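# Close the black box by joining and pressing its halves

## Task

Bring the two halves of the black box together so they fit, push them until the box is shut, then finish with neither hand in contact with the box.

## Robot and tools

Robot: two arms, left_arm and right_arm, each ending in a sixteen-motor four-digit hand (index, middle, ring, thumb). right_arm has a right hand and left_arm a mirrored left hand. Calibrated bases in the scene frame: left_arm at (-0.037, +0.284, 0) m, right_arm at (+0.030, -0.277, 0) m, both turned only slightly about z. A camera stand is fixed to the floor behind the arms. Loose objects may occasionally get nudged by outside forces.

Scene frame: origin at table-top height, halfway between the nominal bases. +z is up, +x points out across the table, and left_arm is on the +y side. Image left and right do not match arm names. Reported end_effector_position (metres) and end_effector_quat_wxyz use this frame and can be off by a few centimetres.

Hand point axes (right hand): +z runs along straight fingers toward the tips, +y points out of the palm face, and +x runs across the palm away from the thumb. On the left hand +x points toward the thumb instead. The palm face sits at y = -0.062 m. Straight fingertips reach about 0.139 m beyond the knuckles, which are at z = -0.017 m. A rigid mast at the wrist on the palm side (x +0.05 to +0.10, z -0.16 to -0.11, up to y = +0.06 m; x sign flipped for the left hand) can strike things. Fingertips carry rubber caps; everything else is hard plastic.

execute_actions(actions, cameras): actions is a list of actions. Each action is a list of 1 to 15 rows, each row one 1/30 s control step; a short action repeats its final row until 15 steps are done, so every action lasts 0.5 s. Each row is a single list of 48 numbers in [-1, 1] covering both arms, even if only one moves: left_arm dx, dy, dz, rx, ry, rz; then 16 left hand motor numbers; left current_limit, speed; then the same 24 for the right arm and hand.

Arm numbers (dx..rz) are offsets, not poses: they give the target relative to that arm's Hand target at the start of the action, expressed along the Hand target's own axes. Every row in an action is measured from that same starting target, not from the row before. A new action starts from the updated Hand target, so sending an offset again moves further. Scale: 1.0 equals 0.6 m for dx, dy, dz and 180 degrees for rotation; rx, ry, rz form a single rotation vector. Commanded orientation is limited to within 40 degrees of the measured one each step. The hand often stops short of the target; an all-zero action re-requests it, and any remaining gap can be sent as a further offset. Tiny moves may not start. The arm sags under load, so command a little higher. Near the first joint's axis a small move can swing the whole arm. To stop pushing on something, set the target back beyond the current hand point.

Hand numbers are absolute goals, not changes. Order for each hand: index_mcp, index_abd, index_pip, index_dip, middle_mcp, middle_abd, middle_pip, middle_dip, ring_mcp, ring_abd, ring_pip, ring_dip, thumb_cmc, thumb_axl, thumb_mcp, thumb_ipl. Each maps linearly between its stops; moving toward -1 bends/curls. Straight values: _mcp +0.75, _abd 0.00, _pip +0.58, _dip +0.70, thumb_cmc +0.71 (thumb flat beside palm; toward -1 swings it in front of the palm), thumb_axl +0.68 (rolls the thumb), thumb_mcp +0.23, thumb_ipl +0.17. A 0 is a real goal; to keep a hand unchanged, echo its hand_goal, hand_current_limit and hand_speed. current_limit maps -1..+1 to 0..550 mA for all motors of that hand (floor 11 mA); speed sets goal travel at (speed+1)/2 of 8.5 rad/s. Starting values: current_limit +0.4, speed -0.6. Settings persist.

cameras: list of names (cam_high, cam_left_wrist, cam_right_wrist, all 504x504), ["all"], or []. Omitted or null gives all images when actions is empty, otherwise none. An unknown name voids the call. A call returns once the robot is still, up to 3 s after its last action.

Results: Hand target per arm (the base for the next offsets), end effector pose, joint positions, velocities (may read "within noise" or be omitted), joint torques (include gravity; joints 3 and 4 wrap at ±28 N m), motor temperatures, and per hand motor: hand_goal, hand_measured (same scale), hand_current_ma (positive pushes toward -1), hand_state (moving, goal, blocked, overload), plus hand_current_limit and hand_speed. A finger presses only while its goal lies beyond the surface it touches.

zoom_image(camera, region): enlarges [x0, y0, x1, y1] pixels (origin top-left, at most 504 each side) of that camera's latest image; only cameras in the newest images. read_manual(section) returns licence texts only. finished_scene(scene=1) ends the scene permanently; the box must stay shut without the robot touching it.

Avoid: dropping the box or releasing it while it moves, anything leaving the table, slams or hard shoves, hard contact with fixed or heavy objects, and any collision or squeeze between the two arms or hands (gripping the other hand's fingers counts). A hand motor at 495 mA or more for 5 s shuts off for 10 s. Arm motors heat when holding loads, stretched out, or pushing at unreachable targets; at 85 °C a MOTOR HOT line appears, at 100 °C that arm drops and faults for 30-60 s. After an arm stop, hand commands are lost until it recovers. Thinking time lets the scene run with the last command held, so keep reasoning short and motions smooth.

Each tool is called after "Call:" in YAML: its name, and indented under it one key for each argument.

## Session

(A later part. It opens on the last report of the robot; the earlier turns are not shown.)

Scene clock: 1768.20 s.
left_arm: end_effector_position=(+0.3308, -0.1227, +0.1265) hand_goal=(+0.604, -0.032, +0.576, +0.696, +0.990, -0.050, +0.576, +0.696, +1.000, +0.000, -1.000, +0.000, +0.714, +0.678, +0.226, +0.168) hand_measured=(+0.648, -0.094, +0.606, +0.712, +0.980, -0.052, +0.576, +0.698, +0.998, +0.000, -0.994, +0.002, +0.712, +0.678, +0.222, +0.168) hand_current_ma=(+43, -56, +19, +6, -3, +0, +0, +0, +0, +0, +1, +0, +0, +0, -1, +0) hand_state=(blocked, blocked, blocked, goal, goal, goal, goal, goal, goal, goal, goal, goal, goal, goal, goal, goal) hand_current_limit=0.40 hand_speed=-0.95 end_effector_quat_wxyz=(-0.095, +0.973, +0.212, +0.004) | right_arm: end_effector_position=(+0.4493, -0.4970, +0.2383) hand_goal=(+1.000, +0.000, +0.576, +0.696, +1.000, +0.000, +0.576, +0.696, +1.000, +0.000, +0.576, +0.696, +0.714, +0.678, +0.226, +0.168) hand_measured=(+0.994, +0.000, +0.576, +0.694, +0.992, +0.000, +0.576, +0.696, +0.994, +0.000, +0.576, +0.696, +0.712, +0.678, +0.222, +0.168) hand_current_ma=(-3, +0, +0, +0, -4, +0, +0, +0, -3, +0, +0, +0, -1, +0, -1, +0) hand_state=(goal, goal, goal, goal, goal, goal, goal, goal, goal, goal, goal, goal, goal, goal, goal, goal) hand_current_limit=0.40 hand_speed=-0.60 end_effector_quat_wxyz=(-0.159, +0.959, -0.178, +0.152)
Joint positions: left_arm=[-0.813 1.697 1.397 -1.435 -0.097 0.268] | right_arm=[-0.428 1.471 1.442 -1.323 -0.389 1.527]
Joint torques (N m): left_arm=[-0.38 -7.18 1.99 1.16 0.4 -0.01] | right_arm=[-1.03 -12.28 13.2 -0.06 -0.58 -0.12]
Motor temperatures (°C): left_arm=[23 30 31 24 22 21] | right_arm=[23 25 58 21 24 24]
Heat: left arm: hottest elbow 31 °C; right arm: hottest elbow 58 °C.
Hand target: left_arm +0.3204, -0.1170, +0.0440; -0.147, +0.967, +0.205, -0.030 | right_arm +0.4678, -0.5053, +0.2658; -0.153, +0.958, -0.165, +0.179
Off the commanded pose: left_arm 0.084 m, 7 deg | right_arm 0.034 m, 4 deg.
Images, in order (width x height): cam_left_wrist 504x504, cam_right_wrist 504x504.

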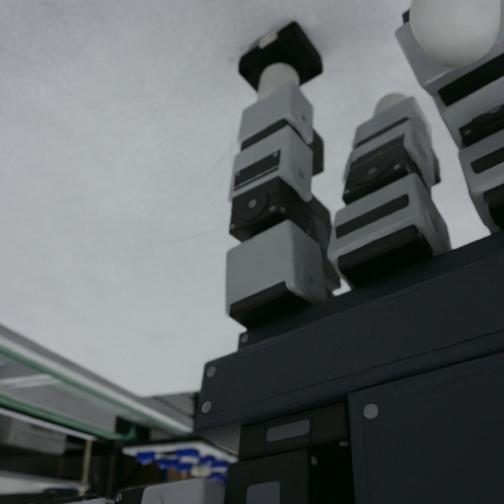

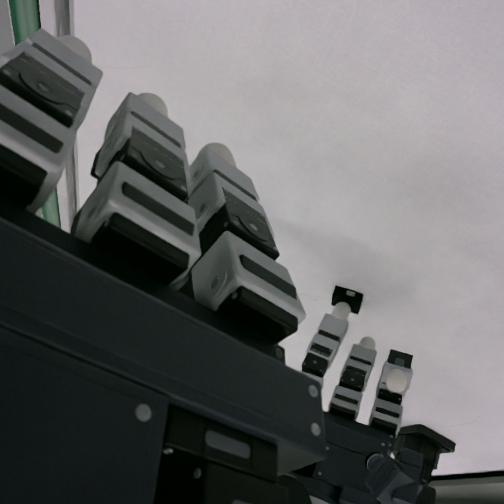

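Call:
execute_actions:
  actions:
    - [[0.003,-0.004,-0.026,-0.006,0,0,0.603,-0.05,0.576,0.696,0.99,-0.05,0.576,0.696,1,0,-1,0,0.714,0.678,0.226,0.168,0.4,-0.95,0,0,0,0,0,0,1,0,0.576,0.696,1,0,0.576,0.696,1,0,0.576,0.696,0.714,0.678,0.226,0.168,0.4,-0.6],[0.006,-0.008,-0.052,-0.012,0,0,0.603,-0.06,0.576,0.696,0.99,-0.05,0.576,0.696,1,0,-1,0,0.714,0.678,0.226,0.168,0.4,-0.95,0,0,0,0,0,0,1,0,0.576,0.696,1,0,0.576,0.696,1,0,0.576,0.696,0.714,0.678,0.226,0.168,0.4,-0.6],[0.0122,-0.0158,-0.1038,-0.024,0,0,0.603,-0.06,0.576,0.696,0.99,-0.05,0.576,0.696,1,0,-1,0,0.714,0.678,0.226,0.168,0.4,-0.95,0,0,0,0,0,0,1,0,0.576,0.696,1,0,0.576,0.696,1,0,0.576,0.696,0.714,0.678,0.226,0.168,0.4,-0.6]]

Scene clock: 1774.37 s.
left_arm: end_effector_position=(+0.3289, -0.1212, +0.1304) hand_goal=(+0.604, -0.060, +0.576, +0.696, +0.990, -0.050, +0.576, +0.696, +1.000, +0.000, -1.000, +0.000, +0.714, +0.678, +0.226, +0.168) hand_measured=(+0.634, -0.074, +0.598, +0.710, +0.980, -0.052, +0.576, +0.698, +0.998, +0.000, -0.994, +0.002, +0.712, +0.678, +0.222, +0.168) hand_current_ma=(+20, -3, +11, +5, -3, +0, +0, +0, +0, +0, +1, +0, +0, +0, -1, +0) hand_state=(blocked, goal, blocked, goal, goal, goal, goal, goal, goal, goal, goal, goal, goal, goal, goal, goal) hand_current_limit=0.40 hand_speed=-0.95 end_effector_quat_wxyz=(-0.095, +0.973, +0.212, -0.004) | right_arm: end_effector_position=(+0.4493, -0.4970, +0.2383) hand_goal=(+1.000, +0.000, +0.576, +0.696, +1.000, +0.000, +0.576, +0.696, +1.000, +0.000, +0.576, +0.696, +0.714, +0.678, +0.226, +0.168) hand_measured=(+0.994, +0.000, +0.576, +0.694, +0.992, +0.000, +0.576, +0.696, +0.994, +0.000, +0.576, +0.696, +0.712, +0.678, +0.222, +0.168) hand_current_ma=(-3, +0, +0, +0, -4, +0, +0, +0, -3, +0, +0, +0, -1, +0, -1, +0) hand_state=(goal, goal, goal, goal, goal, goal, goal, goal, goal, goal, goal, goal, goal, goal, goal, goal) hand_current_limit=0.40 hand_speed=-0.60 end_effector_quat_wxyz=(-0.159, +0.959, -0.178, +0.152)
Joint positions: left_arm=[-0.808 1.693 1.403 -1.452 -0.083 0.273] | right_arm=[-0.428 1.471 1.442 -1.323 -0.389 1.527]
Joint torques (N m): left_arm=[0.73 -11.52 8.23 -0.25 0.53 0.16] | right_arm=[-1.03 -12.16 13.22 -0.08 -0.57 -0.11]
Motor temperatures (°C): left_arm=[23 30 30 24 22 21] | right_arm=[23 25 59 21 24 24]
Heat: left arm: hottest shoulder 30 °C; right arm: hottest elbow 59 °C.
Hand target: left_arm +0.3309, -0.1227, +0.1063; -0.111, +0.972, +0.206, -0.023 | right_arm +0.4678, -0.5053, +0.2658; -0.153, +0.958, -0.165, +0.179
Off the commanded pose: left_arm 0.024 m, 3 deg | right_arm 0.034 m, 4 deg.

Call:
execute_actions:
  actions:
    - [[-0.001,-0.006,-0.019,0,0,0,0.603,-0.06,0.576,0.696,0.99,-0.05,0.576,0.696,1,0,-1,0,0.714,0.678,0.226,0.168,0.4,-0.95,0,0,0,0,0,0,1,0,0.576,0.696,1,0,0.576,0.696,1,0,0.576,0.696,0.714,0.678,0.226,0.168,0.4,-0.6],[-0.002,-0.0125,-0.0382,0,0,0,0.603,-0.06,0.576,0.696,0.99,-0.05,0.576,0.696,1,0,-1,0,0.714,0.678,0.226,0.168,0.4,-0.95,0,0,0,0,0,0,1,0,0.576,0.696,1,0,0.576,0.696,1,0,0.576,0.696,0.714,0.678,0.226,0.168,0.4,-0.6]]
    - [[0,-0.0056,-0.0243,0,0,0,0.603,-0.06,0.576,0.696,0.99,-0.05,0.576,0.696,1,0,-1,0,0.714,0.678,0.226,0.168,0.4,-0.95,0,0,0,0,0,0,1,0,0.576,0.696,1,0,0.576,0.696,1,0,0.576,0.696,0.714,0.678,0.226,0.168,0.4,-0.6],[0,-0.0113,-0.0487,0,0,0,0.603,-0.06,0.576,0.696,0.99,-0.05,0.576,0.696,1,0,-1,0,0.714,0.678,0.226,0.168,0.4,-0.95,0,0,0,0,0,0,1,0,0.576,0.696,1,0,0.576,0.696,1,0,0.576,0.696,0.714,0.678,0.226,0.168,0.4,-0.6]]
  cameras: ["cam_left_wrist","cam_right_wrist"]

Call:
zoom_image:
  camera: "cam_right_wrist"
  region: [325, 273, 370, 318]

Call:
zoom_image:
  camera: "cam_left_wrist"
  region: [180, 0, 320, 140]

Scene clock: 1784.43 s.
left_arm: end_effector_position=(+0.3166, -0.1105, +0.1421) hand_goal=(+0.604, -0.060, +0.576, +0.696, +0.990, -0.050, +0.576, +0.696, +1.000, +0.000, -1.000, +0.000, +0.714, +0.678, +0.226, +0.168) hand_measured=(+0.598, -0.056, +0.574, +0.694, +0.980, -0.052, +0.576, +0.698, +0.998, +0.000, -0.994, +0.002, +0.712, +0.678, +0.222, +0.168) hand_current_ma=(-1, +0, +0, +0, -3, +0, +0, +0, +0, +0, +1, +0, +0, +0, -1, +0) hand_state=(goal, goal, goal, goal, goal, goal, goal, goal, goal, goal, goal, goal, goal, goal, goal, goal) hand_current_limit=0.40 hand_speed=-0.95 end_effector_quat_wxyz=(-0.127, +0.970, +0.207, -0.029) | right_arm: end_effector_position=(+0.4493, -0.4970, +0.2383) hand_goal=(+1.000, +0.000, +0.576, +0.696, +1.000, +0.000, +0.576, +0.696, +1.000, +0.000, +0.576, +0.696, +0.714, +0.678, +0.226, +0.168) hand_measured=(+0.994, +0.000, +0.576, +0.694, +0.992, +0.000, +0.576, +0.696, +0.994, +0.000, +0.576, +0.696, +0.712, +0.678, +0.222, +0.168) hand_current_ma=(-3, +0, +0, +0, -4, +0, +0, +0, -3, +0, +0, +0, -1, +0, -1, +0) hand_state=(goal, goal, goal, goal, goal, goal, goal, goal, goal, goal, goal, goal, goal, goal, goal, goal) hand_current_limit=0.40 hand_speed=-0.60 end_effector_quat_wxyz=(-0.159, +0.959, -0.178, +0.152)
Joint positions: left_arm=[-0.807 1.695 1.445 -1.574 -0.07 0.282] | right_arm=[-0.428 1.471 1.442 -1.323 -0.389 1.527]
Joint torques (N m): left_arm=[0.38 -15.27 12.23 -0.83 0.05 0.06] | right_arm=[-1.08 -12.22 13.23 -0.09 -0.58 -0.12]
Motor temperatures (°C): left_arm=[23 30 31 24 22 21] | right_arm=[23 25 59 21 24 24]
Heat: left arm: hottest elbow 31 °C; right arm: hottest elbow 59 °C.
Hand target: left_arm +0.3288, -0.1213, +0.1603; -0.111, +0.972, +0.206, -0.022 | right_arm +0.4678, -0.5053, +0.2658; -0.153, +0.958, -0.165, +0.179
Off the commanded pose: left_arm 0.025 m, 2 deg | right_arm 0.034 m, 4 deg.
Images, in order (width x height): cam_left_wrist 504x504, cam_right_wrist 504x504.

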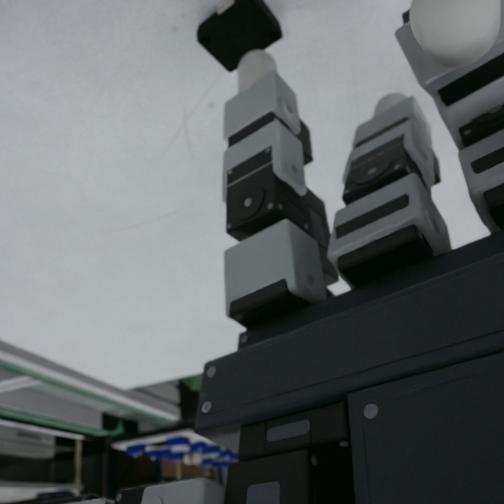

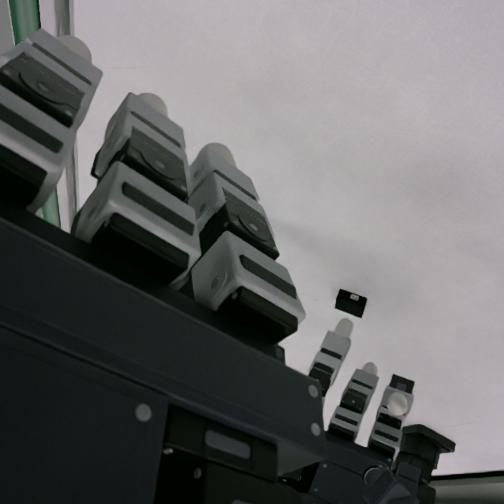

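Scaled by 11.200.

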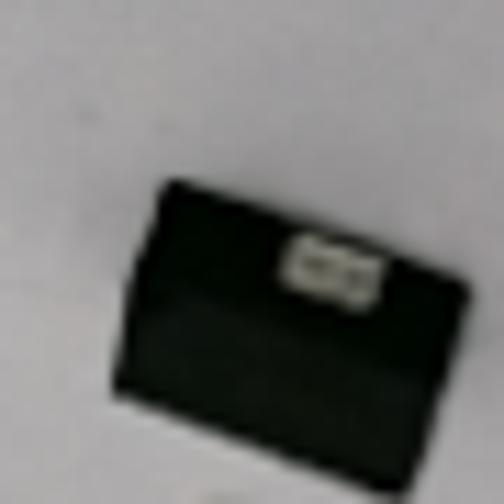

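Scaled by 3.600.

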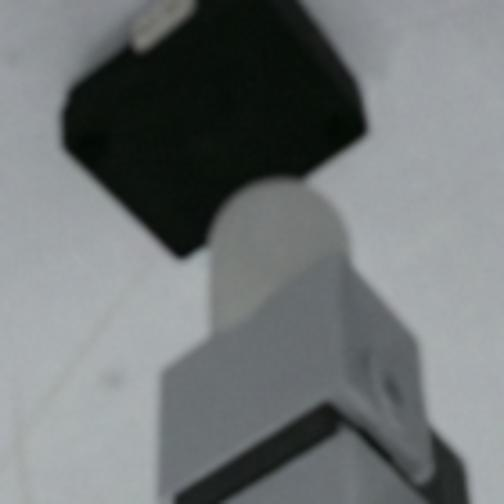

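Call:
zoom_image:
  camera: "cam_left_wrist"
  region: [190, 0, 290, 80]

Call:
zoom_image:
  camera: "cam_right_wrist"
  region: [332, 284, 372, 324]

Scaled by 5.040.

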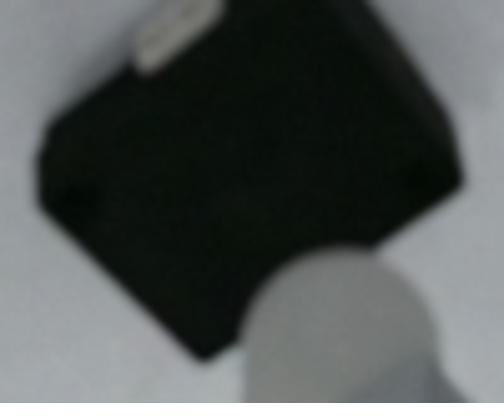

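Scaled by 12.600.

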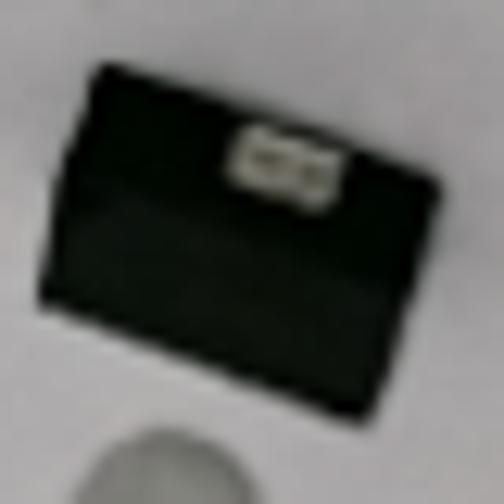

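Call:
execute_actions:
  actions:
    - [[0,-0.015,-0.065,0,0,0,0.603,-0.06,0.576,0.696,0.99,-0.05,0.576,0.696,1,0,-1,0,0.714,0.678,0.226,0.168,0.4,-0.85,0,0,0,0,0,0,1,0,0.576,0.696,1,0,0.576,0.696,1,0,0.576,0.696,0.714,0.678,0.226,0.168,0.4,-0.6],[0,-0.03,-0.13,0,0,0,0.8,0,0.576,0.696,0.99,-0.05,0.576,0.696,1,0,-1,0,0.714,0.678,0.226,0.168,0.4,-0.85,0,0,0,0,0,0,1,0,0.576,0.696,1,0,0.576,0.696,1,0,0.576,0.696,0.714,0.678,0.226,0.168,0.4,-0.6]]
    - [[0.036,-0.079,0.018,0,0,0,0.972,0,0.576,0.696,0.99,-0.05,0.576,0.696,1,0,-1,0,0.714,0.678,0.226,0.168,0.4,-0.85,0,0,0,0,0,0,1,0,0.576,0.696,1,0,0.576,0.696,1,0,0.576,0.696,0.714,0.678,0.226,0.168,0.4,-0.6],[0.072,-0.158,0.036,0,0,0,0.972,0,0.576,0.696,0.99,-0.05,0.576,0.696,1,0,-1,0,0.714,0.678,0.226,0.168,0.4,-0.85,0,0,0,0,0,0,1,0,0.576,0.696,1,0,0.576,0.696,1,0,0.576,0.696,0.714,0.678,0.226,0.168,0.4,-0.6],[0.1085,-0.2373,0.0548,0,0,0,0.972,0,0.576,0.696,0.99,-0.05,0.576,0.696,1,0,-1,0,0.714,0.678,0.226,0.168,0.4,-0.85,0,0,0,0,0,0,1,0,0.576,0.696,1,0,0.576,0.696,1,0,0.576,0.696,0.714,0.678,0.226,0.168,0.4,-0.6]]
    - [[0,0,0,0,0,0,0.972,0,0.576,0.696,0.99,-0.05,0.576,0.696,1,0,-1,0,0.714,0.678,0.226,0.168,0.4,-0.85,-0.04,-0.036,0.027,0,0,0,1,0,0.576,0.696,1,0,0.576,0.696,1,0,0.576,0.696,0.714,0.678,0.226,0.168,0.4,-0.6],[0,0,0,0,0,0,0.972,0,0.576,0.696,0.99,-0.05,0.576,0.696,1,0,-1,0,0.714,0.678,0.226,0.168,0.4,-0.85,-0.08,-0.072,0.055,0,0,0,1,0,0.576,0.696,1,0,0.576,0.696,1,0,0.576,0.696,0.714,0.678,0.226,0.168,0.4,-0.6],[0,0,0,0,0,0,0.972,0,0.576,0.696,0.99,-0.05,0.576,0.696,1,0,-1,0,0.714,0.678,0.226,0.168,0.4,-0.85,-0.12,-0.107,0.082,0,0,0,1,0,0.576,0.696,1,0,0.576,0.696,1,0,0.576,0.696,0.714,0.678,0.226,0.168,0.4,-0.6]]
  cameras: ["all"]

Scene clock: 1810.10 s.
left_arm: end_effector_position=(+0.3319, +0.0365, +0.2447) hand_goal=(+0.972, +0.000, +0.576, +0.696, +0.990, -0.050, +0.576, +0.696, +1.000, +0.000, -1.000, +0.000, +0.714, +0.678, +0.226, +0.168) hand_measured=(+0.962, -0.002, +0.574, +0.694, +0.980, -0.052, +0.576, +0.698, +0.998, +0.000, -0.994, +0.002, +0.712, +0.678, +0.222, +0.168) hand_current_ma=(-3, +0, +0, +0, -3, +0, +0, +0, +0, +0, +1, +0, +0, +0, -1, +0) hand_state=(goal, goal, goal, goal, goal, goal, goal, goal, goal, goal, goal, goal, goal, goal, goal, goal) hand_current_limit=0.40 hand_speed=-0.85 end_effector_quat_wxyz=(-0.093, +0.973, +0.210, -0.005) | right_arm: end_effector_position=(+0.4429, -0.4077, +0.2206) hand_goal=(+1.000, +0.000, +0.576, +0.696, +1.000, +0.000, +0.576, +0.696, +1.000, +0.000, +0.576, +0.696, +0.714, +0.678, +0.226, +0.168) hand_measured=(+0.994, +0.000, +0.576, +0.694, +0.992, +0.000, +0.576, +0.696, +0.994, +0.000, +0.576, +0.696, +0.712, +0.678, +0.222, +0.168) hand_current_ma=(-3, +0, +0, +0, -4, +0, +0, +0, -3, +0, +0, +0, -1, +0, -1, +0) hand_state=(goal, goal, goal, goal, goal, goal, goal, goal, goal, goal, goal, goal, goal, goal, goal, goal) hand_current_limit=0.40 hand_speed=-0.60 end_effector_quat_wxyz=(-0.156, +0.960, -0.158, +0.169)
Joint positions: left_arm=[-0.529 1.373 1.342 -1.681 -0.123 0.555] | right_arm=[-0.237 1.334 1.249 -1.165 -0.342 1.689]
Joint torques (N m): left_arm=[0.21 -10.87 7.3 -0.31 0 0.05] | right_arm=[-1.38 -12.34 7.43 1.2 -0.19 0.12]
Motor temperatures (°C): left_arm=[23 29 31 24 22 21] | right_arm=[23 25 59 21 24 24]
Heat: left arm: hottest elbow 31 °C; right arm: hottest elbow 59 °C.
Hand target: left_arm +0.3289, +0.0387, +0.2405; -0.111, +0.972, +0.207, -0.023 | right_arm +0.4405, -0.4093, +0.2236; -0.153, +0.958, -0.165, +0.179
Off the commanded pose: left_arm 0.006 m, 3 deg | right_arm 0.004 m, 1 deg.
joint sent to its limit (left arm) — joint 4 (wrist pitch), lower limit. The joint targets still meet the commanded pose.

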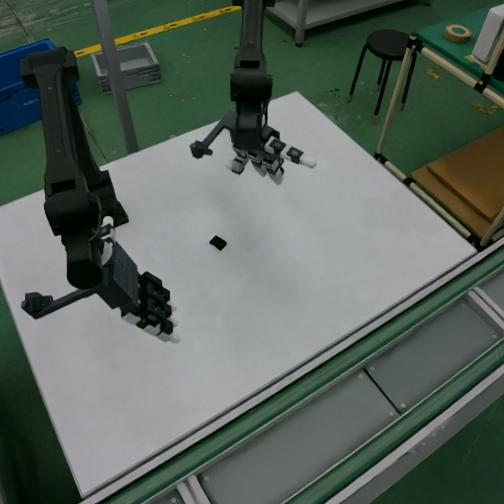

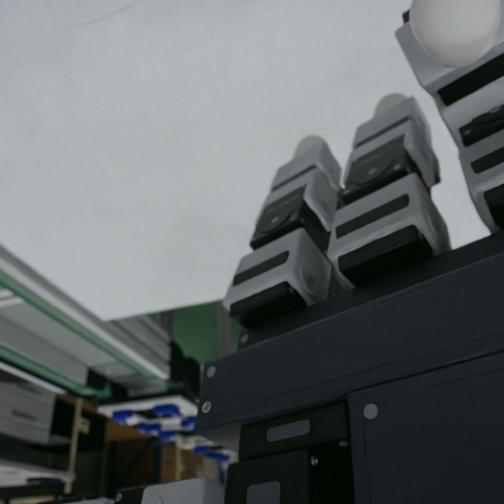

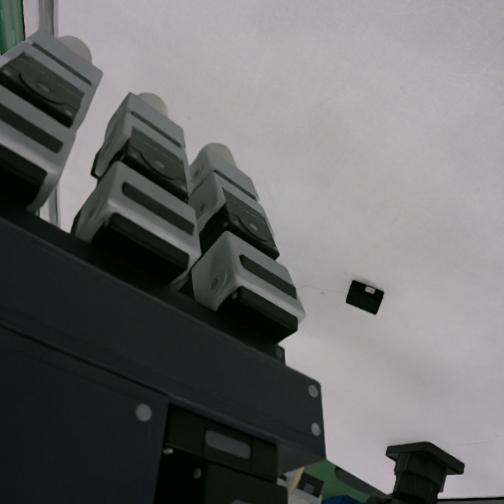

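Call:
execute_actions:
  actions:
    - [[-0.07,0.103,-0.0035,0,0,0,0.972,0,0.576,0.696,0.99,-0.05,0.576,0.696,1,0,-1,0,0.714,0.678,0.226,0.168,0.4,-0.85,0,0,0,0,0,0,1,0,0.576,0.696,1,0,0.576,0.696,1,0,0.576,0.696,0.714,0.678,0.226,0.168,0.4,-0.6],[-0.14,0.206,-0.007,0,0,0,0.972,0,0.576,0.696,0.99,-0.05,0.576,0.696,1,0,-1,0,0.714,0.678,0.226,0.168,0.4,-0.85,0,0,0,0,0,0,1,0,0.576,0.696,1,0,0.576,0.696,1,0,0.576,0.696,0.714,0.678,0.226,0.168,0.4,-0.6],[-0.21,0.3093,-0.0105,0,0,0,0.972,-0.05,0.576,0.696,0.99,-0.05,0.576,0.696,1,0,-1,0,0.714,0.678,0.226,0.168,0.4,-0.85,0,0,0,0,0,0,1,0,0.576,0.696,1,0,0.576,0.696,1,0,0.576,0.696,0.714,0.678,0.226,0.168,0.4,-0.6]]
    - [[0,0.017,0.07,0,0.005,0.0216,0.972,-0.05,0.576,0.696,0.99,-0.05,0.576,0.696,1,0,-1,0,0.714,0.678,0.226,0.168,0.4,-0.85,0,0,0,0,0,0,1,0,0.576,0.696,1,0,0.576,0.696,1,0,0.576,0.696,0.714,0.678,0.226,0.168,0.4,-0.6],[0,0.034,0.146,0,0.005,0.0216,0.972,-0.05,0.576,0.696,0.99,-0.05,0.576,0.696,1,0,-1,0,0.714,0.678,0.226,0.168,0.4,-0.85,0,0,0,0,0,0,1,0,0.576,0.696,1,0,0.576,0.696,1,0,0.576,0.696,0.714,0.678,0.226,0.168,0.4,-0.6]]
  cameras: ["all"]

Scene clock: 1833.53 s.
left_arm: end_effector_position=(+0.2881, -0.1774, +0.1153) hand_goal=(+0.972, -0.050, +0.576, +0.696, +0.990, -0.050, +0.576, +0.696, +1.000, +0.000, -1.000, +0.000, +0.714, +0.678, +0.226, +0.168) hand_measured=(+0.966, -0.048, +0.574, +0.694, +0.984, -0.050, +0.576, +0.698, +0.998, +0.000, -0.994, +0.002, +0.712, +0.678, +0.222, +0.168) hand_current_ma=(-1, +0, +0, +0, -1, +0, +0, +0, +0, +0, +1, +0, +0, +0, -1, +0) hand_state=(goal, goal, goal, goal, goal, goal, goal, goal, goal, goal, goal, goal, goal, goal, goal, goal) hand_current_limit=0.40 hand_speed=-0.85 end_effector_quat_wxyz=(-0.115, +0.977, +0.178, -0.020) | right_arm: end_effector_position=(+0.4427, -0.4079, +0.2206) hand_goal=(+1.000, +0.000, +0.576, +0.696, +1.000, +0.000, +0.576, +0.696, +1.000, +0.000, +0.576, +0.696, +0.714, +0.678, +0.226, +0.168) hand_measured=(+0.994, +0.000, +0.576, +0.694, +0.992, +0.000, +0.576, +0.696, +0.994, +0.000, +0.576, +0.696, +0.712, +0.678, +0.222, +0.168) hand_current_ma=(-3, +0, +0, +0, -4, +0, +0, +0, -3, +0, +0, +0, -1, +0, -1, +0) hand_state=(goal, goal, goal, goal, goal, goal, goal, goal, goal, goal, goal, goal, goal, goal, goal, goal) hand_current_limit=0.40 hand_speed=-0.60 end_effector_quat_wxyz=(-0.155, +0.960, -0.159, +0.169)
Joint positions: left_arm=[-0.927 1.785 1.492 -1.505 -0.055 0.225] | right_arm=[-0.237 1.334 1.249 -1.165 -0.34 1.691]
Joint torques (N m): left_arm=[-0.15 -16.56 7.08 -0.06 -0.06 0.06] | right_arm=[-1.32 -12.4 7.38 1.26 -0.19 0.12]
Motor temperatures (°C): left_arm=[23 29 31 24 22 21] | right_arm=[23 26 55 22 24 24]
Heat: left arm: hottest elbow 31 °C; right arm: hottest elbow 55 °C.
Hand target: left_arm +0.2880, -0.1790, +0.1146; -0.112, +0.978, +0.173, -0.019 | right_arm +0.4405, -0.4093, +0.2236; -0.153, +0.958, -0.165, +0.179
Off the commanded pose: left_arm 0.002 m, 1 deg | right_arm 0.004 m, 1 deg.

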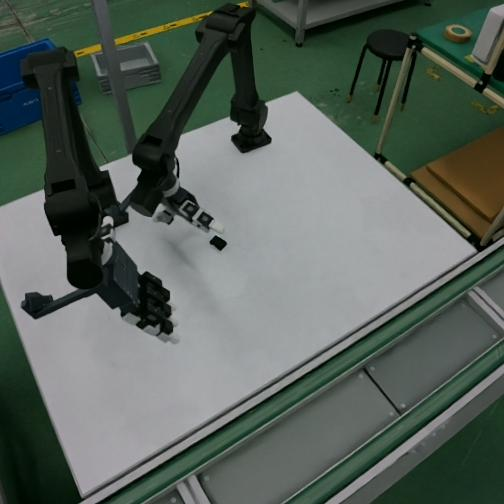

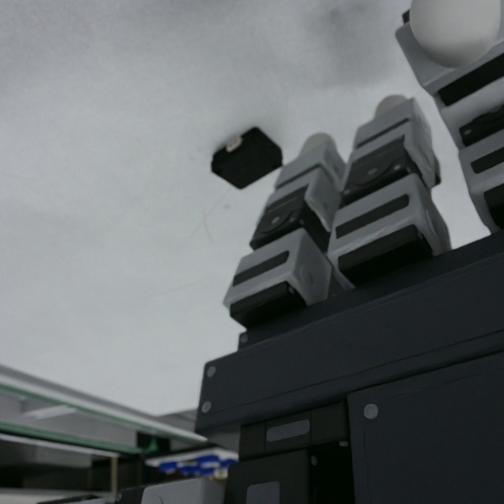

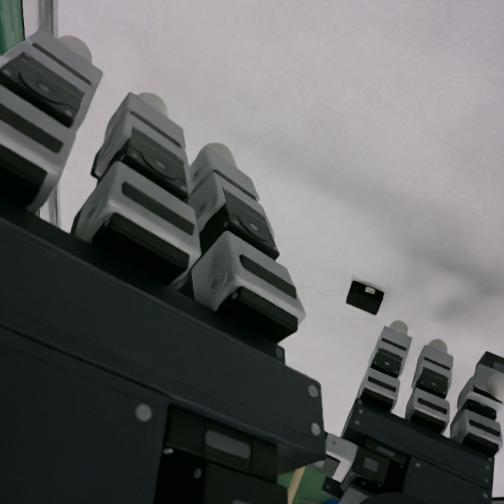

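Call:
zoom_image:
  camera: "cam_left_wrist"
  region: [200, 115, 290, 205]

Call:
zoom_image:
  camera: "cam_left_wrist"
  region: [205, 120, 250, 165]

Call:
zoom_image:
  camera: "cam_right_wrist"
  region: [340, 273, 390, 323]

Scaled by 5.600.

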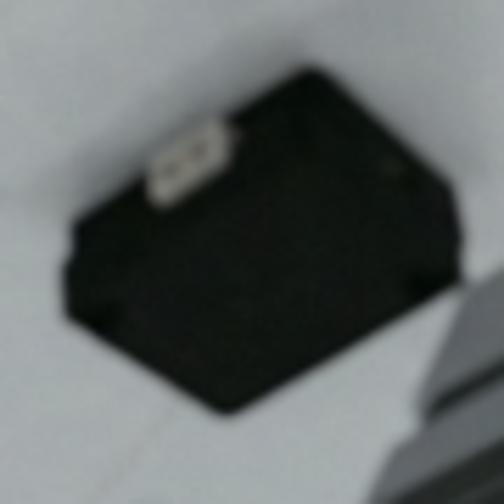

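Scaled by 11.200.

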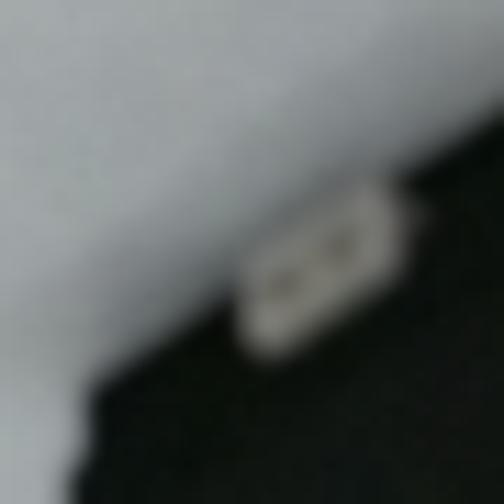

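Scaled by 10.080.

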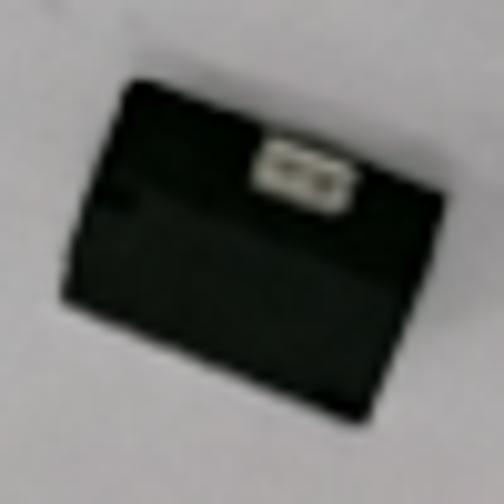

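Call:
execute_actions:
  actions:
    - [[0,-0.013,-0.057,0,0,0,0.972,-0.05,0.576,0.696,0.99,0,0.576,0.696,1,0,-1,0,0.714,0.678,0.226,0.168,0.4,-0.85,0,0,0,0,0,0,1,0,0.576,0.696,1,0,0.576,0.696,1,0,0.576,0.696,0.714,0.678,0.226,0.168,0.4,-0.6],[0,-0.0263,-0.1135,0,0,0,0.972,-0.05,0.576,0.696,0.99,0,0.576,0.696,1,0,-1,0,0.714,0.678,0.226,0.168,0.4,-0.85,0,0,0,0,0,0,1,0,0.576,0.696,1,0,0.576,0.696,1,0,0.576,0.696,0.714,0.678,0.226,0.168,0.4,-0.6]]
    - [[0.038,-0.026,0.014,0,0,0,0.8,-0.1,0.576,0.696,0.99,0.05,0.576,0.696,1,0,-1,0,0.714,0.678,0.226,0.168,0.4,-0.85,0,0,0,0,0,0,1,0,0.576,0.696,1,0,0.576,0.696,1,0,0.576,0.696,0.714,0.678,0.226,0.168,0.4,-0.6],[0.076,-0.052,0.028,0,0,0,0.7,-0.1,0.576,0.696,0.99,0.1,0.576,0.696,1,0,-1,0,0.714,0.678,0.226,0.168,0.4,-0.85,0,0,0,0,0,0,1,0,0.576,0.696,1,0,0.576,0.696,1,0,0.576,0.696,0.714,0.678,0.226,0.168,0.4,-0.6],[0.1145,-0.0783,0.0432,0,0,0,0.603,-0.1,0.576,0.696,0.99,0.1,0.576,0.696,1,0,-1,0,0.714,0.678,0.226,0.168,0.4,-0.85,0,0,0,0,0,0,1,0,0.576,0.696,1,0,0.576,0.696,1,0,0.576,0.696,0.714,0.678,0.226,0.168,0.4,-0.6]]
    - [[0,0.0053,0.0227,0,0,0,0.603,-0.1,0.576,0.696,0.99,0.1,0.576,0.696,1,0,-1,0,0.714,0.678,0.226,0.168,0.4,-0.85,0,0,0,0,0,0,1,0,0.576,0.696,1,0,0.576,0.696,1,0,0.576,0.696,0.714,0.678,0.226,0.168,0.4,-0.6],[0,0.0105,0.0454,0,0,0,0.603,-0.1,0.576,0.696,0.99,0.1,0.576,0.696,1,0,-1,0,0.714,0.678,0.226,0.168,0.4,-0.85,0,0,0,0,0,0,1,0,0.576,0.696,1,0,0.576,0.696,1,0,0.576,0.696,0.714,0.678,0.226,0.168,0.4,-0.6]]
  cameras: ["cam_left_wrist","cam_right_wrist"]

Call:
zoom_image:
  camera: "cam_right_wrist"
  region: [330, 265, 400, 335]

Call:
zoom_image:
  camera: "cam_left_wrist"
  region: [180, 0, 320, 140]

Scene clock: 1886.30 s.
left_arm: end_effector_position=(+0.3393, -0.1036, +0.1462) hand_goal=(+0.604, -0.100, +0.576, +0.696, +0.990, +0.100, +0.576, +0.696, +1.000, +0.000, -1.000, +0.000, +0.714, +0.678, +0.226, +0.168) hand_measured=(+0.604, -0.096, +0.574, +0.694, +0.984, +0.096, +0.576, +0.698, +0.998, +0.000, -0.994, +0.002, +0.712, +0.678, +0.222, +0.168) hand_current_ma=(+0, +0, +0, +0, -1, +0, +0, +0, +0, +0, +1, +0, +0, +0, -1, +0) hand_state=(goal, goal, goal, goal, goal, goal, goal, goal, goal, goal, goal, goal, goal, goal, goal, goal) hand_current_limit=0.40 hand_speed=-0.85 end_effector_quat_wxyz=(-0.112, +0.977, +0.181, -0.017) | right_arm: end_effector_position=(+0.4427, -0.4079, +0.2206) hand_goal=(+1.000, +0.000, +0.576, +0.696, +1.000, +0.000, +0.576, +0.696, +1.000, +0.000, +0.576, +0.696, +0.714, +0.678, +0.226, +0.168) hand_measured=(+0.994, +0.000, +0.576, +0.694, +0.992, +0.000, +0.576, +0.696, +0.994, +0.000, +0.576, +0.696, +0.712, +0.678, +0.222, +0.168) hand_current_ma=(-3, +0, +0, +0, -4, +0, +0, +0, -3, +0, +0, +0, -1, +0, -1, +0) hand_state=(goal, goal, goal, goal, goal, goal, goal, goal, goal, goal, goal, goal, goal, goal, goal, goal) hand_current_limit=0.40 hand_speed=-0.60 end_effector_quat_wxyz=(-0.155, +0.960, -0.159, +0.169)
Joint positions: left_arm=[-0.757 1.692 1.45 -1.536 -0.092 0.384] | right_arm=[-0.237 1.334 1.249 -1.165 -0.34 1.691]
Joint torques (N m): left_arm=[-0.67 -15.38 6.84 -0.02 0.04 0.07] | right_arm=[-1.32 -12.4 7.39 1.26 -0.19 0.12]
Motor temperatures (°C): left_arm=[23 30 31 24 22 21] | right_arm=[23 26 50 22 24 24]
Heat: left arm: hottest elbow 31 °C; right arm: hottest elbow 50 °C.
Hand target: left_arm +0.3349, -0.1070, +0.1421; -0.112, +0.978, +0.173, -0.019 | right_arm +0.4405, -0.4093, +0.2236; -0.153, +0.958, -0.165, +0.179
Off the commanded pose: left_arm 0.007 m, 1 deg | right_arm 0.004 m, 1 deg.
Images, in order (width x height): cam_left_wrist 504x504, cam_right_wrist 504x504.

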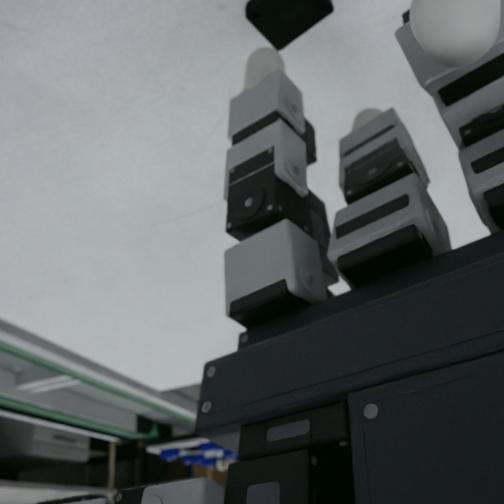

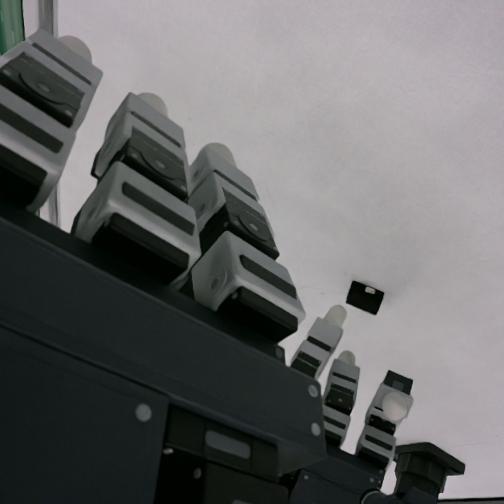

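Scaled by 7.200.

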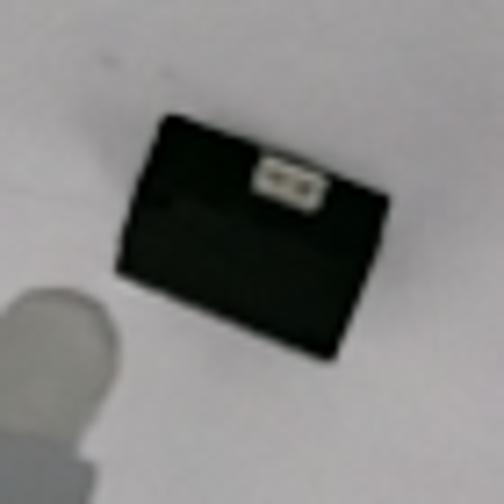

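Scaled by 3.600.

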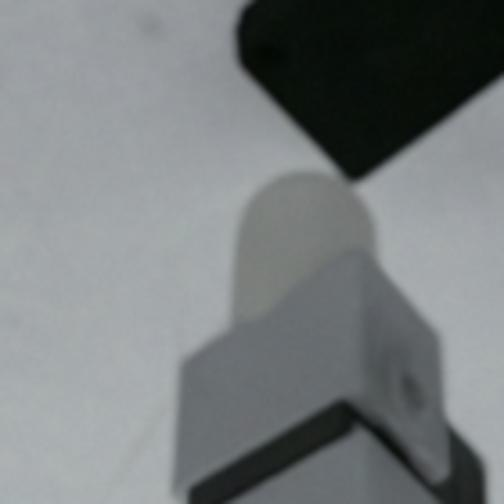

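Call:
execute_actions:
  actions:
    - [[-0.0152,0.0093,0.0177,0,0,0,0.603,-0.1,0.576,0.696,0.99,0.1,0.576,0.696,1,0,-1,0,0.714,0.678,0.226,0.168,0.4,-0.85,0,0,0,0,0,0,1,0,0.576,0.696,1,0,0.576,0.696,1,0,0.576,0.696,0.714,0.678,0.226,0.168,0.4,-0.6]]
  cameras: ["cam_left_wrist","cam_right_wrist"]

Call:
zoom_image:
  camera: "cam_right_wrist"
  region: [330, 265, 400, 335]

Call:
zoom_image:
  camera: "cam_left_wrist"
  region: [180, 0, 320, 140]

Scene clock: 1899.60 s.
left_arm: end_effector_position=(+0.3305, -0.1108, +0.1379) hand_goal=(+0.604, -0.100, +0.576, +0.696, +0.990, +0.100, +0.576, +0.696, +1.000, +0.000, -1.000, +0.000, +0.714, +0.678, +0.226, +0.168) hand_measured=(+0.604, -0.096, +0.574, +0.694, +0.984, +0.096, +0.576, +0.698, +0.998, +0.000, -0.994, +0.002, +0.712, +0.678, +0.222, +0.168) hand_current_ma=(+0, +0, +0, +0, -1, +0, +0, +0, +0, +0, +1, +0, +0, +0, -1, +0) hand_state=(goal, goal, goal, goal, goal, goal, goal, goal, goal, goal, goal, goal, goal, goal, goal, goal) hand_current_limit=0.40 hand_speed=-0.85 end_effector_quat_wxyz=(-0.109, +0.979, +0.172, -0.017) | right_arm: end_effector_position=(+0.4427, -0.4079, +0.2206) hand_goal=(+1.000, +0.000, +0.576, +0.696, +1.000, +0.000, +0.576, +0.696, +1.000, +0.000, +0.576, +0.696, +0.714, +0.678, +0.226, +0.168) hand_measured=(+0.994, +0.000, +0.576, +0.694, +0.992, +0.000, +0.576, +0.696, +0.994, +0.000, +0.576, +0.696, +0.712, +0.678, +0.222, +0.168) hand_current_ma=(-3, +0, +0, +0, -4, +0, +0, +0, -3, +0, +0, +0, -1, +0, -1, +0) hand_state=(goal, goal, goal, goal, goal, goal, goal, goal, goal, goal, goal, goal, goal, goal, goal, goal) hand_current_limit=0.40 hand_speed=-0.60 end_effector_quat_wxyz=(-0.155, +0.960, -0.159, +0.169)
Joint positions: left_arm=[-0.777 1.692 1.427 -1.508 -0.088 0.385] | right_arm=[-0.237 1.334 1.249 -1.165 -0.34 1.691]
Joint torques (N m): left_arm=[-0.67 -15.15 6.82 0.05 0.05 -0.14] | right_arm=[-1.32 -12.34 7.39 1.26 -0.19 0.12]
Heat: left arm: hottest shoulder 30 °C; right arm: hottest elbow 49 °C.
Hand target: left_arm +0.3274, -0.1131, +0.1305; -0.112, +0.978, +0.172, -0.019 | right_arm +0.4405, -0.4093, +0.2236; -0.153, +0.958, -0.165, +0.179
Off the commanded pose: left_arm 0.008 m, 0 deg | right_arm 0.004 m, 1 deg.
Images, in order (width x height): cam_left_wrist 504x504, cam_right_wrist 504x504.

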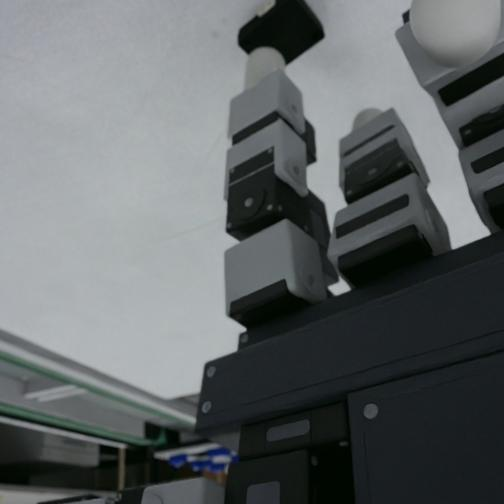

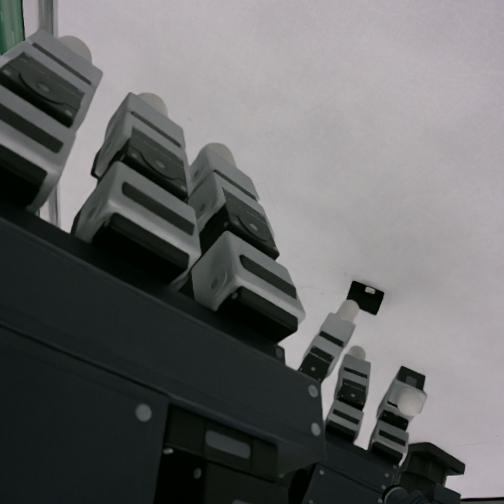

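Scaled by 7.200.

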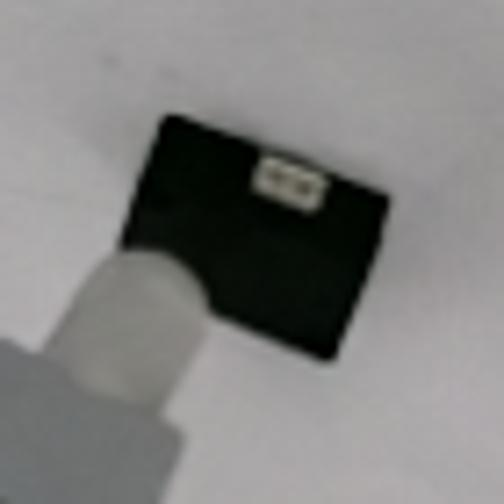

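Scaled by 3.600.

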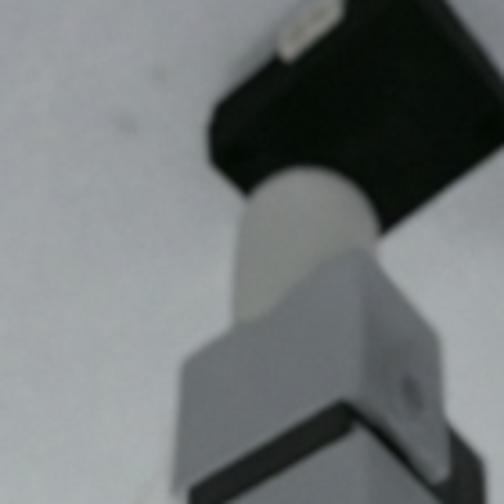

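Call:
execute_actions:
  actions:
    - [[0.006,0.0039,0.0243,0,0,0,0.603,-0.1,0.576,0.696,0.99,0.1,0.576,0.696,1,0,-1,0,0.714,0.678,0.226,0.168,0.4,-0.85,0,0,0,0,0,0,1,0,0.576,0.696,1,0,0.576,0.696,1,0,0.576,0.696,0.714,0.678,0.226,0.168,0.4,-0.6]]
    - [[0,0.0075,0.0324,0.003,0,0,0.603,-0.1,0.576,0.696,0.99,0.1,0.576,0.696,1,0,-1,0,0.714,0.678,0.226,0.168,0.4,-0.85,0,0,0,0,0,0,1,0,0.576,0.696,1,0,0.576,0.696,1,0,0.576,0.696,0.714,0.678,0.226,0.168,0.4,-0.6]]
    - [[0,0.0075,0.0324,0.003,0,0,0.603,-0.1,0.576,0.696,0.99,0.1,0.576,0.696,1,0,-1,0,0.714,0.678,0.226,0.168,0.4,-0.85,0,0,0,0,0,0,1,0,0.576,0.696,1,0,0.576,0.696,1,0,0.576,0.696,0.714,0.678,0.226,0.168,0.4,-0.6]]
  cameras: ["cam_left_wrist","cam_right_wrist"]

Call:
zoom_image:
  camera: "cam_right_wrist"
  region: [330, 265, 400, 335]

Call:
zoom_image:
  camera: "cam_left_wrist"
  region: [180, 0, 320, 140]

Scene clock: 1908.67 s.
left_arm: end_effector_position=(+0.3367, -0.1142, +0.1283) hand_goal=(+0.604, -0.100, +0.576, +0.696, +0.990, +0.100, +0.576, +0.696, +1.000, +0.000, -1.000, +0.000, +0.714, +0.678, +0.226, +0.168) hand_measured=(+0.634, -0.172, +0.596, +0.706, +0.984, +0.098, +0.576, +0.698, +0.998, +0.000, -0.994, +0.002, +0.712, +0.678, +0.222, +0.168) hand_current_ma=(+21, -72, +9, +2, -1, +0, +0, +0, +0, +0, +1, +0, +0, +0, -1, +0) hand_state=(blocked, blocked, goal, goal, goal, goal, goal, goal, goal, goal, goal, goal, goal, goal, goal, goal) hand_current_limit=0.40 hand_speed=-0.85 end_effector_quat_wxyz=(-0.091, +0.980, +0.174, +0.002) | right_arm: end_effector_position=(+0.4427, -0.4079, +0.2206) hand_goal=(+1.000, +0.000, +0.576, +0.696, +1.000, +0.000, +0.576, +0.696, +1.000, +0.000, +0.576, +0.696, +0.714, +0.678, +0.226, +0.168) hand_measured=(+0.994, +0.000, +0.576, +0.694, +0.992, +0.000, +0.576, +0.696, +0.994, +0.000, +0.576, +0.696, +0.712, +0.678, +0.222, +0.168) hand_current_ma=(-3, +0, +0, +0, -4, +0, +0, +0, -3, +0, +0, +0, -1, +0, -1, +0) hand_state=(goal, goal, goal, goal, goal, goal, goal, goal, goal, goal, goal, goal, goal, goal, goal, goal) hand_current_limit=0.40 hand_speed=-0.60 end_effector_quat_wxyz=(-0.155, +0.960, -0.159, +0.169)
Joint positions: left_arm=[-0.777 1.684 1.385 -1.423 -0.1 0.382] | right_arm=[-0.237 1.334 1.249 -1.165 -0.34 1.691]
Joint torques (N m): left_arm=[-0.38 -10.11 3.62 1.01 0.15 -0.08] | right_arm=[-1.32 -12.45 7.38 1.26 -0.19 0.12]
Heat: left arm: hottest shoulder 30 °C; right arm: hottest elbow 49 °C.
Hand target: left_arm +0.3305, -0.1106, +0.0757; -0.121, +0.977, +0.172, -0.020 | right_arm +0.4405, -0.4093, +0.2236; -0.153, +0.958, -0.165, +0.179
Off the commanded pose: left_arm 0.053 m, 4 deg | right_arm 0.004 m, 1 deg.
Images, in order (width x height): cam_left_wrist 504x504, cam_right_wrist 504x504.

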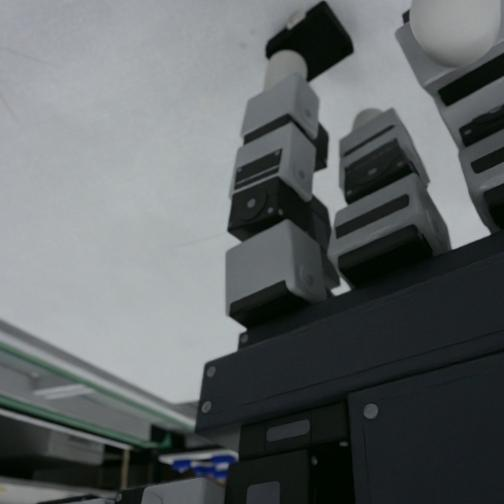

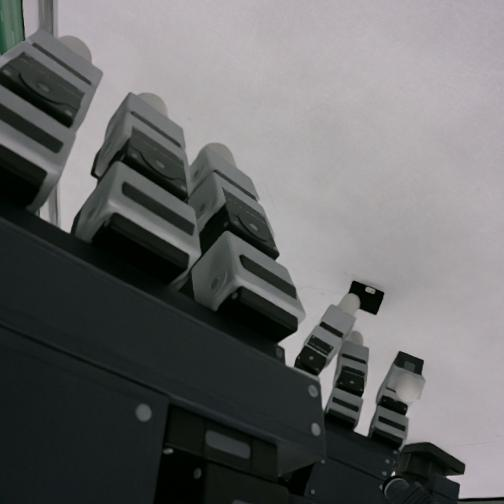

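Scaled by 7.200.

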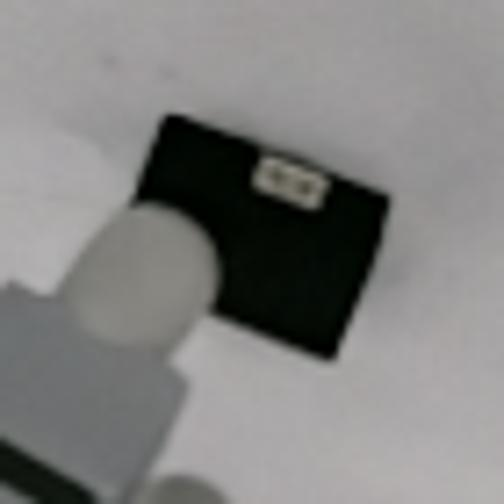

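Scaled by 3.600.

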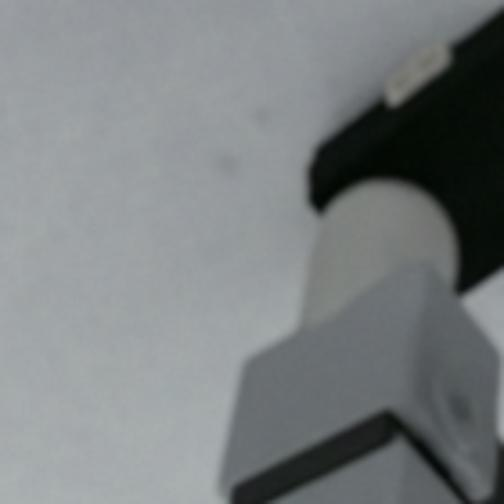

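Call:
execute_actions:
  actions:
    - [[0.0044,-0.0007,-0.03,0,0,0,0.634,-0.172,0.596,0.706,0.99,0.1,0.576,0.696,1,0,-1,0,0.714,0.678,0.226,0.168,0.4,-0.95,0,0,0,0,0,0,1,0,0.576,0.696,1,0,0.576,0.696,1,0,0.576,0.696,0.714,0.678,0.226,0.168,0.4,-0.6],[0.0088,-0.0015,-0.0597,0,0,0,0.634,-0.172,0.596,0.706,0.99,0.1,0.576,0.696,1,0,-1,0,0.714,0.678,0.226,0.168,0.4,-0.95,0,0,0,0,0,0,1,0,0.576,0.696,1,0,0.576,0.696,1,0,0.576,0.696,0.714,0.678,0.226,0.168,0.4,-0.6]]
    - [[0.004,0.0011,-0.038,0,0,0,0.634,-0.172,0.596,0.706,0.99,0.1,0.576,0.696,1,0,-1,0,0.714,0.678,0.226,0.168,0.4,-0.95,0,0,0,0,0,0,1,0,0.576,0.696,1,0,0.576,0.696,1,0,0.576,0.696,0.714,0.678,0.226,0.168,0.4,-0.6],[0.008,0.0022,-0.076,0,0,0,0.634,-0.172,0.596,0.706,0.99,0.1,0.576,0.696,1,0,-1,0,0.714,0.678,0.226,0.168,0.4,-0.95,0,0,0,0,0,0,1,0,0.576,0.696,1,0,0.576,0.696,1,0,0.576,0.696,0.714,0.678,0.226,0.168,0.4,-0.6]]
  cameras: ["cam_left_wrist","cam_right_wrist"]

Call:
zoom_image:
  camera: "cam_right_wrist"
  region: [340, 273, 390, 323]

Call:
zoom_image:
  camera: "cam_left_wrist"
  region: [220, 0, 320, 80]

Scene clock: 1919.77 s.
left_arm: end_effector_position=(+0.3361, -0.1142, +0.1386) hand_goal=(+0.634, -0.172, +0.596, +0.706, +0.990, +0.100, +0.576, +0.696, +1.000, +0.000, -1.000, +0.000, +0.714, +0.678, +0.226, +0.168) hand_measured=(+0.628, -0.174, +0.592, +0.704, +0.984, +0.098, +0.576, +0.698, +0.998, +0.000, -0.994, +0.002, +0.712, +0.678, +0.222, +0.168) hand_current_ma=(-1, +0, +0, +0, -1, +0, +0, +0, +0, +0, +1, +0, +0, +0, -1, +0) hand_state=(goal, goal, goal, goal, goal, goal, goal, goal, goal, goal, goal, goal, goal, goal, goal, goal) hand_current_limit=0.40 hand_speed=-0.95 end_effector_quat_wxyz=(-0.135, +0.976, +0.171, -0.028) | right_arm: end_effector_position=(+0.4427, -0.4079, +0.2206) hand_goal=(+1.000, +0.000, +0.576, +0.696, +1.000, +0.000, +0.576, +0.696, +1.000, +0.000, +0.576, +0.696, +0.714, +0.678, +0.226, +0.168) hand_measured=(+0.994, +0.000, +0.576, +0.694, +0.992, +0.000, +0.576, +0.696, +0.994, +0.000, +0.576, +0.696, +0.712, +0.678, +0.222, +0.168) hand_current_ma=(-3, +0, +0, +0, -4, +0, +0, +0, -3, +0, +0, +0, -1, +0, -1, +0) hand_state=(goal, goal, goal, goal, goal, goal, goal, goal, goal, goal, goal, goal, goal, goal, goal, goal) hand_current_limit=0.40 hand_speed=-0.60 end_effector_quat_wxyz=(-0.155, +0.960, -0.159, +0.169)
Joint positions: left_arm=[-0.777 1.744 1.502 -1.588 -0.097 0.382] | right_arm=[-0.237 1.334 1.249 -1.165 -0.34 1.691]
Joint torques (N m): left_arm=[-0.21 -15.85 12.22 -0.77 0.05 -0.06] | right_arm=[-1.32 -12.34 7.38 1.25 -0.18 0.12]
Heat: left arm: hottest shoulder 30 °C; right arm: hottest elbow 49 °C.
Hand target: left_arm +0.3468, -0.1263, +0.1547; -0.121, +0.977, +0.172, -0.020 | right_arm +0.4405, -0.4093, +0.2236; -0.153, +0.958, -0.165, +0.179
Off the commanded pose: left_arm 0.023 m, 2 deg | right_arm 0.004 m, 1 deg.
Images, in order (width x height): cam_left_wrist 504x504, cam_right_wrist 504x504.

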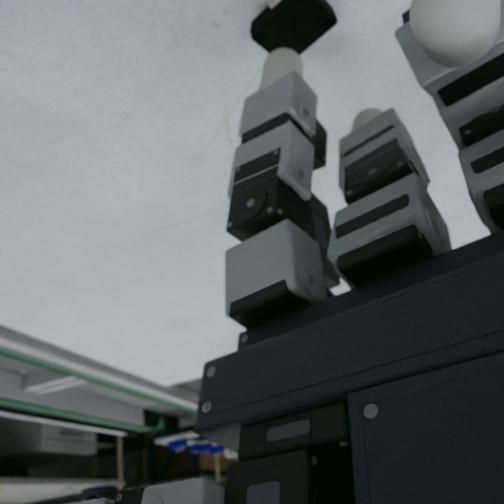

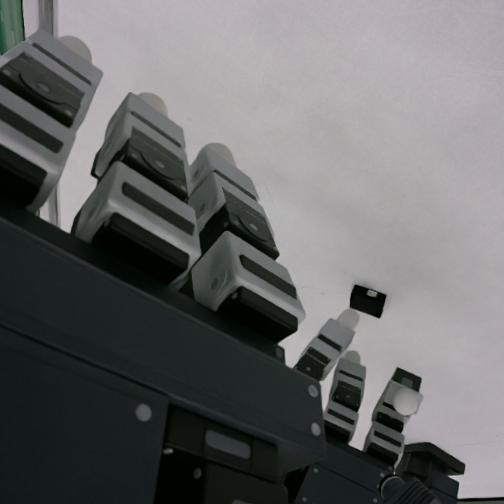

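Scaled by 10.080.

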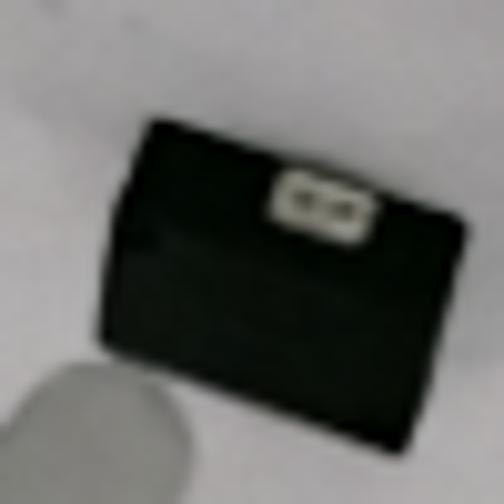

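Scaled by 5.040.

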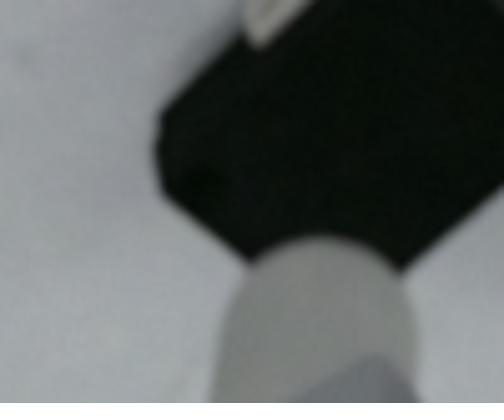

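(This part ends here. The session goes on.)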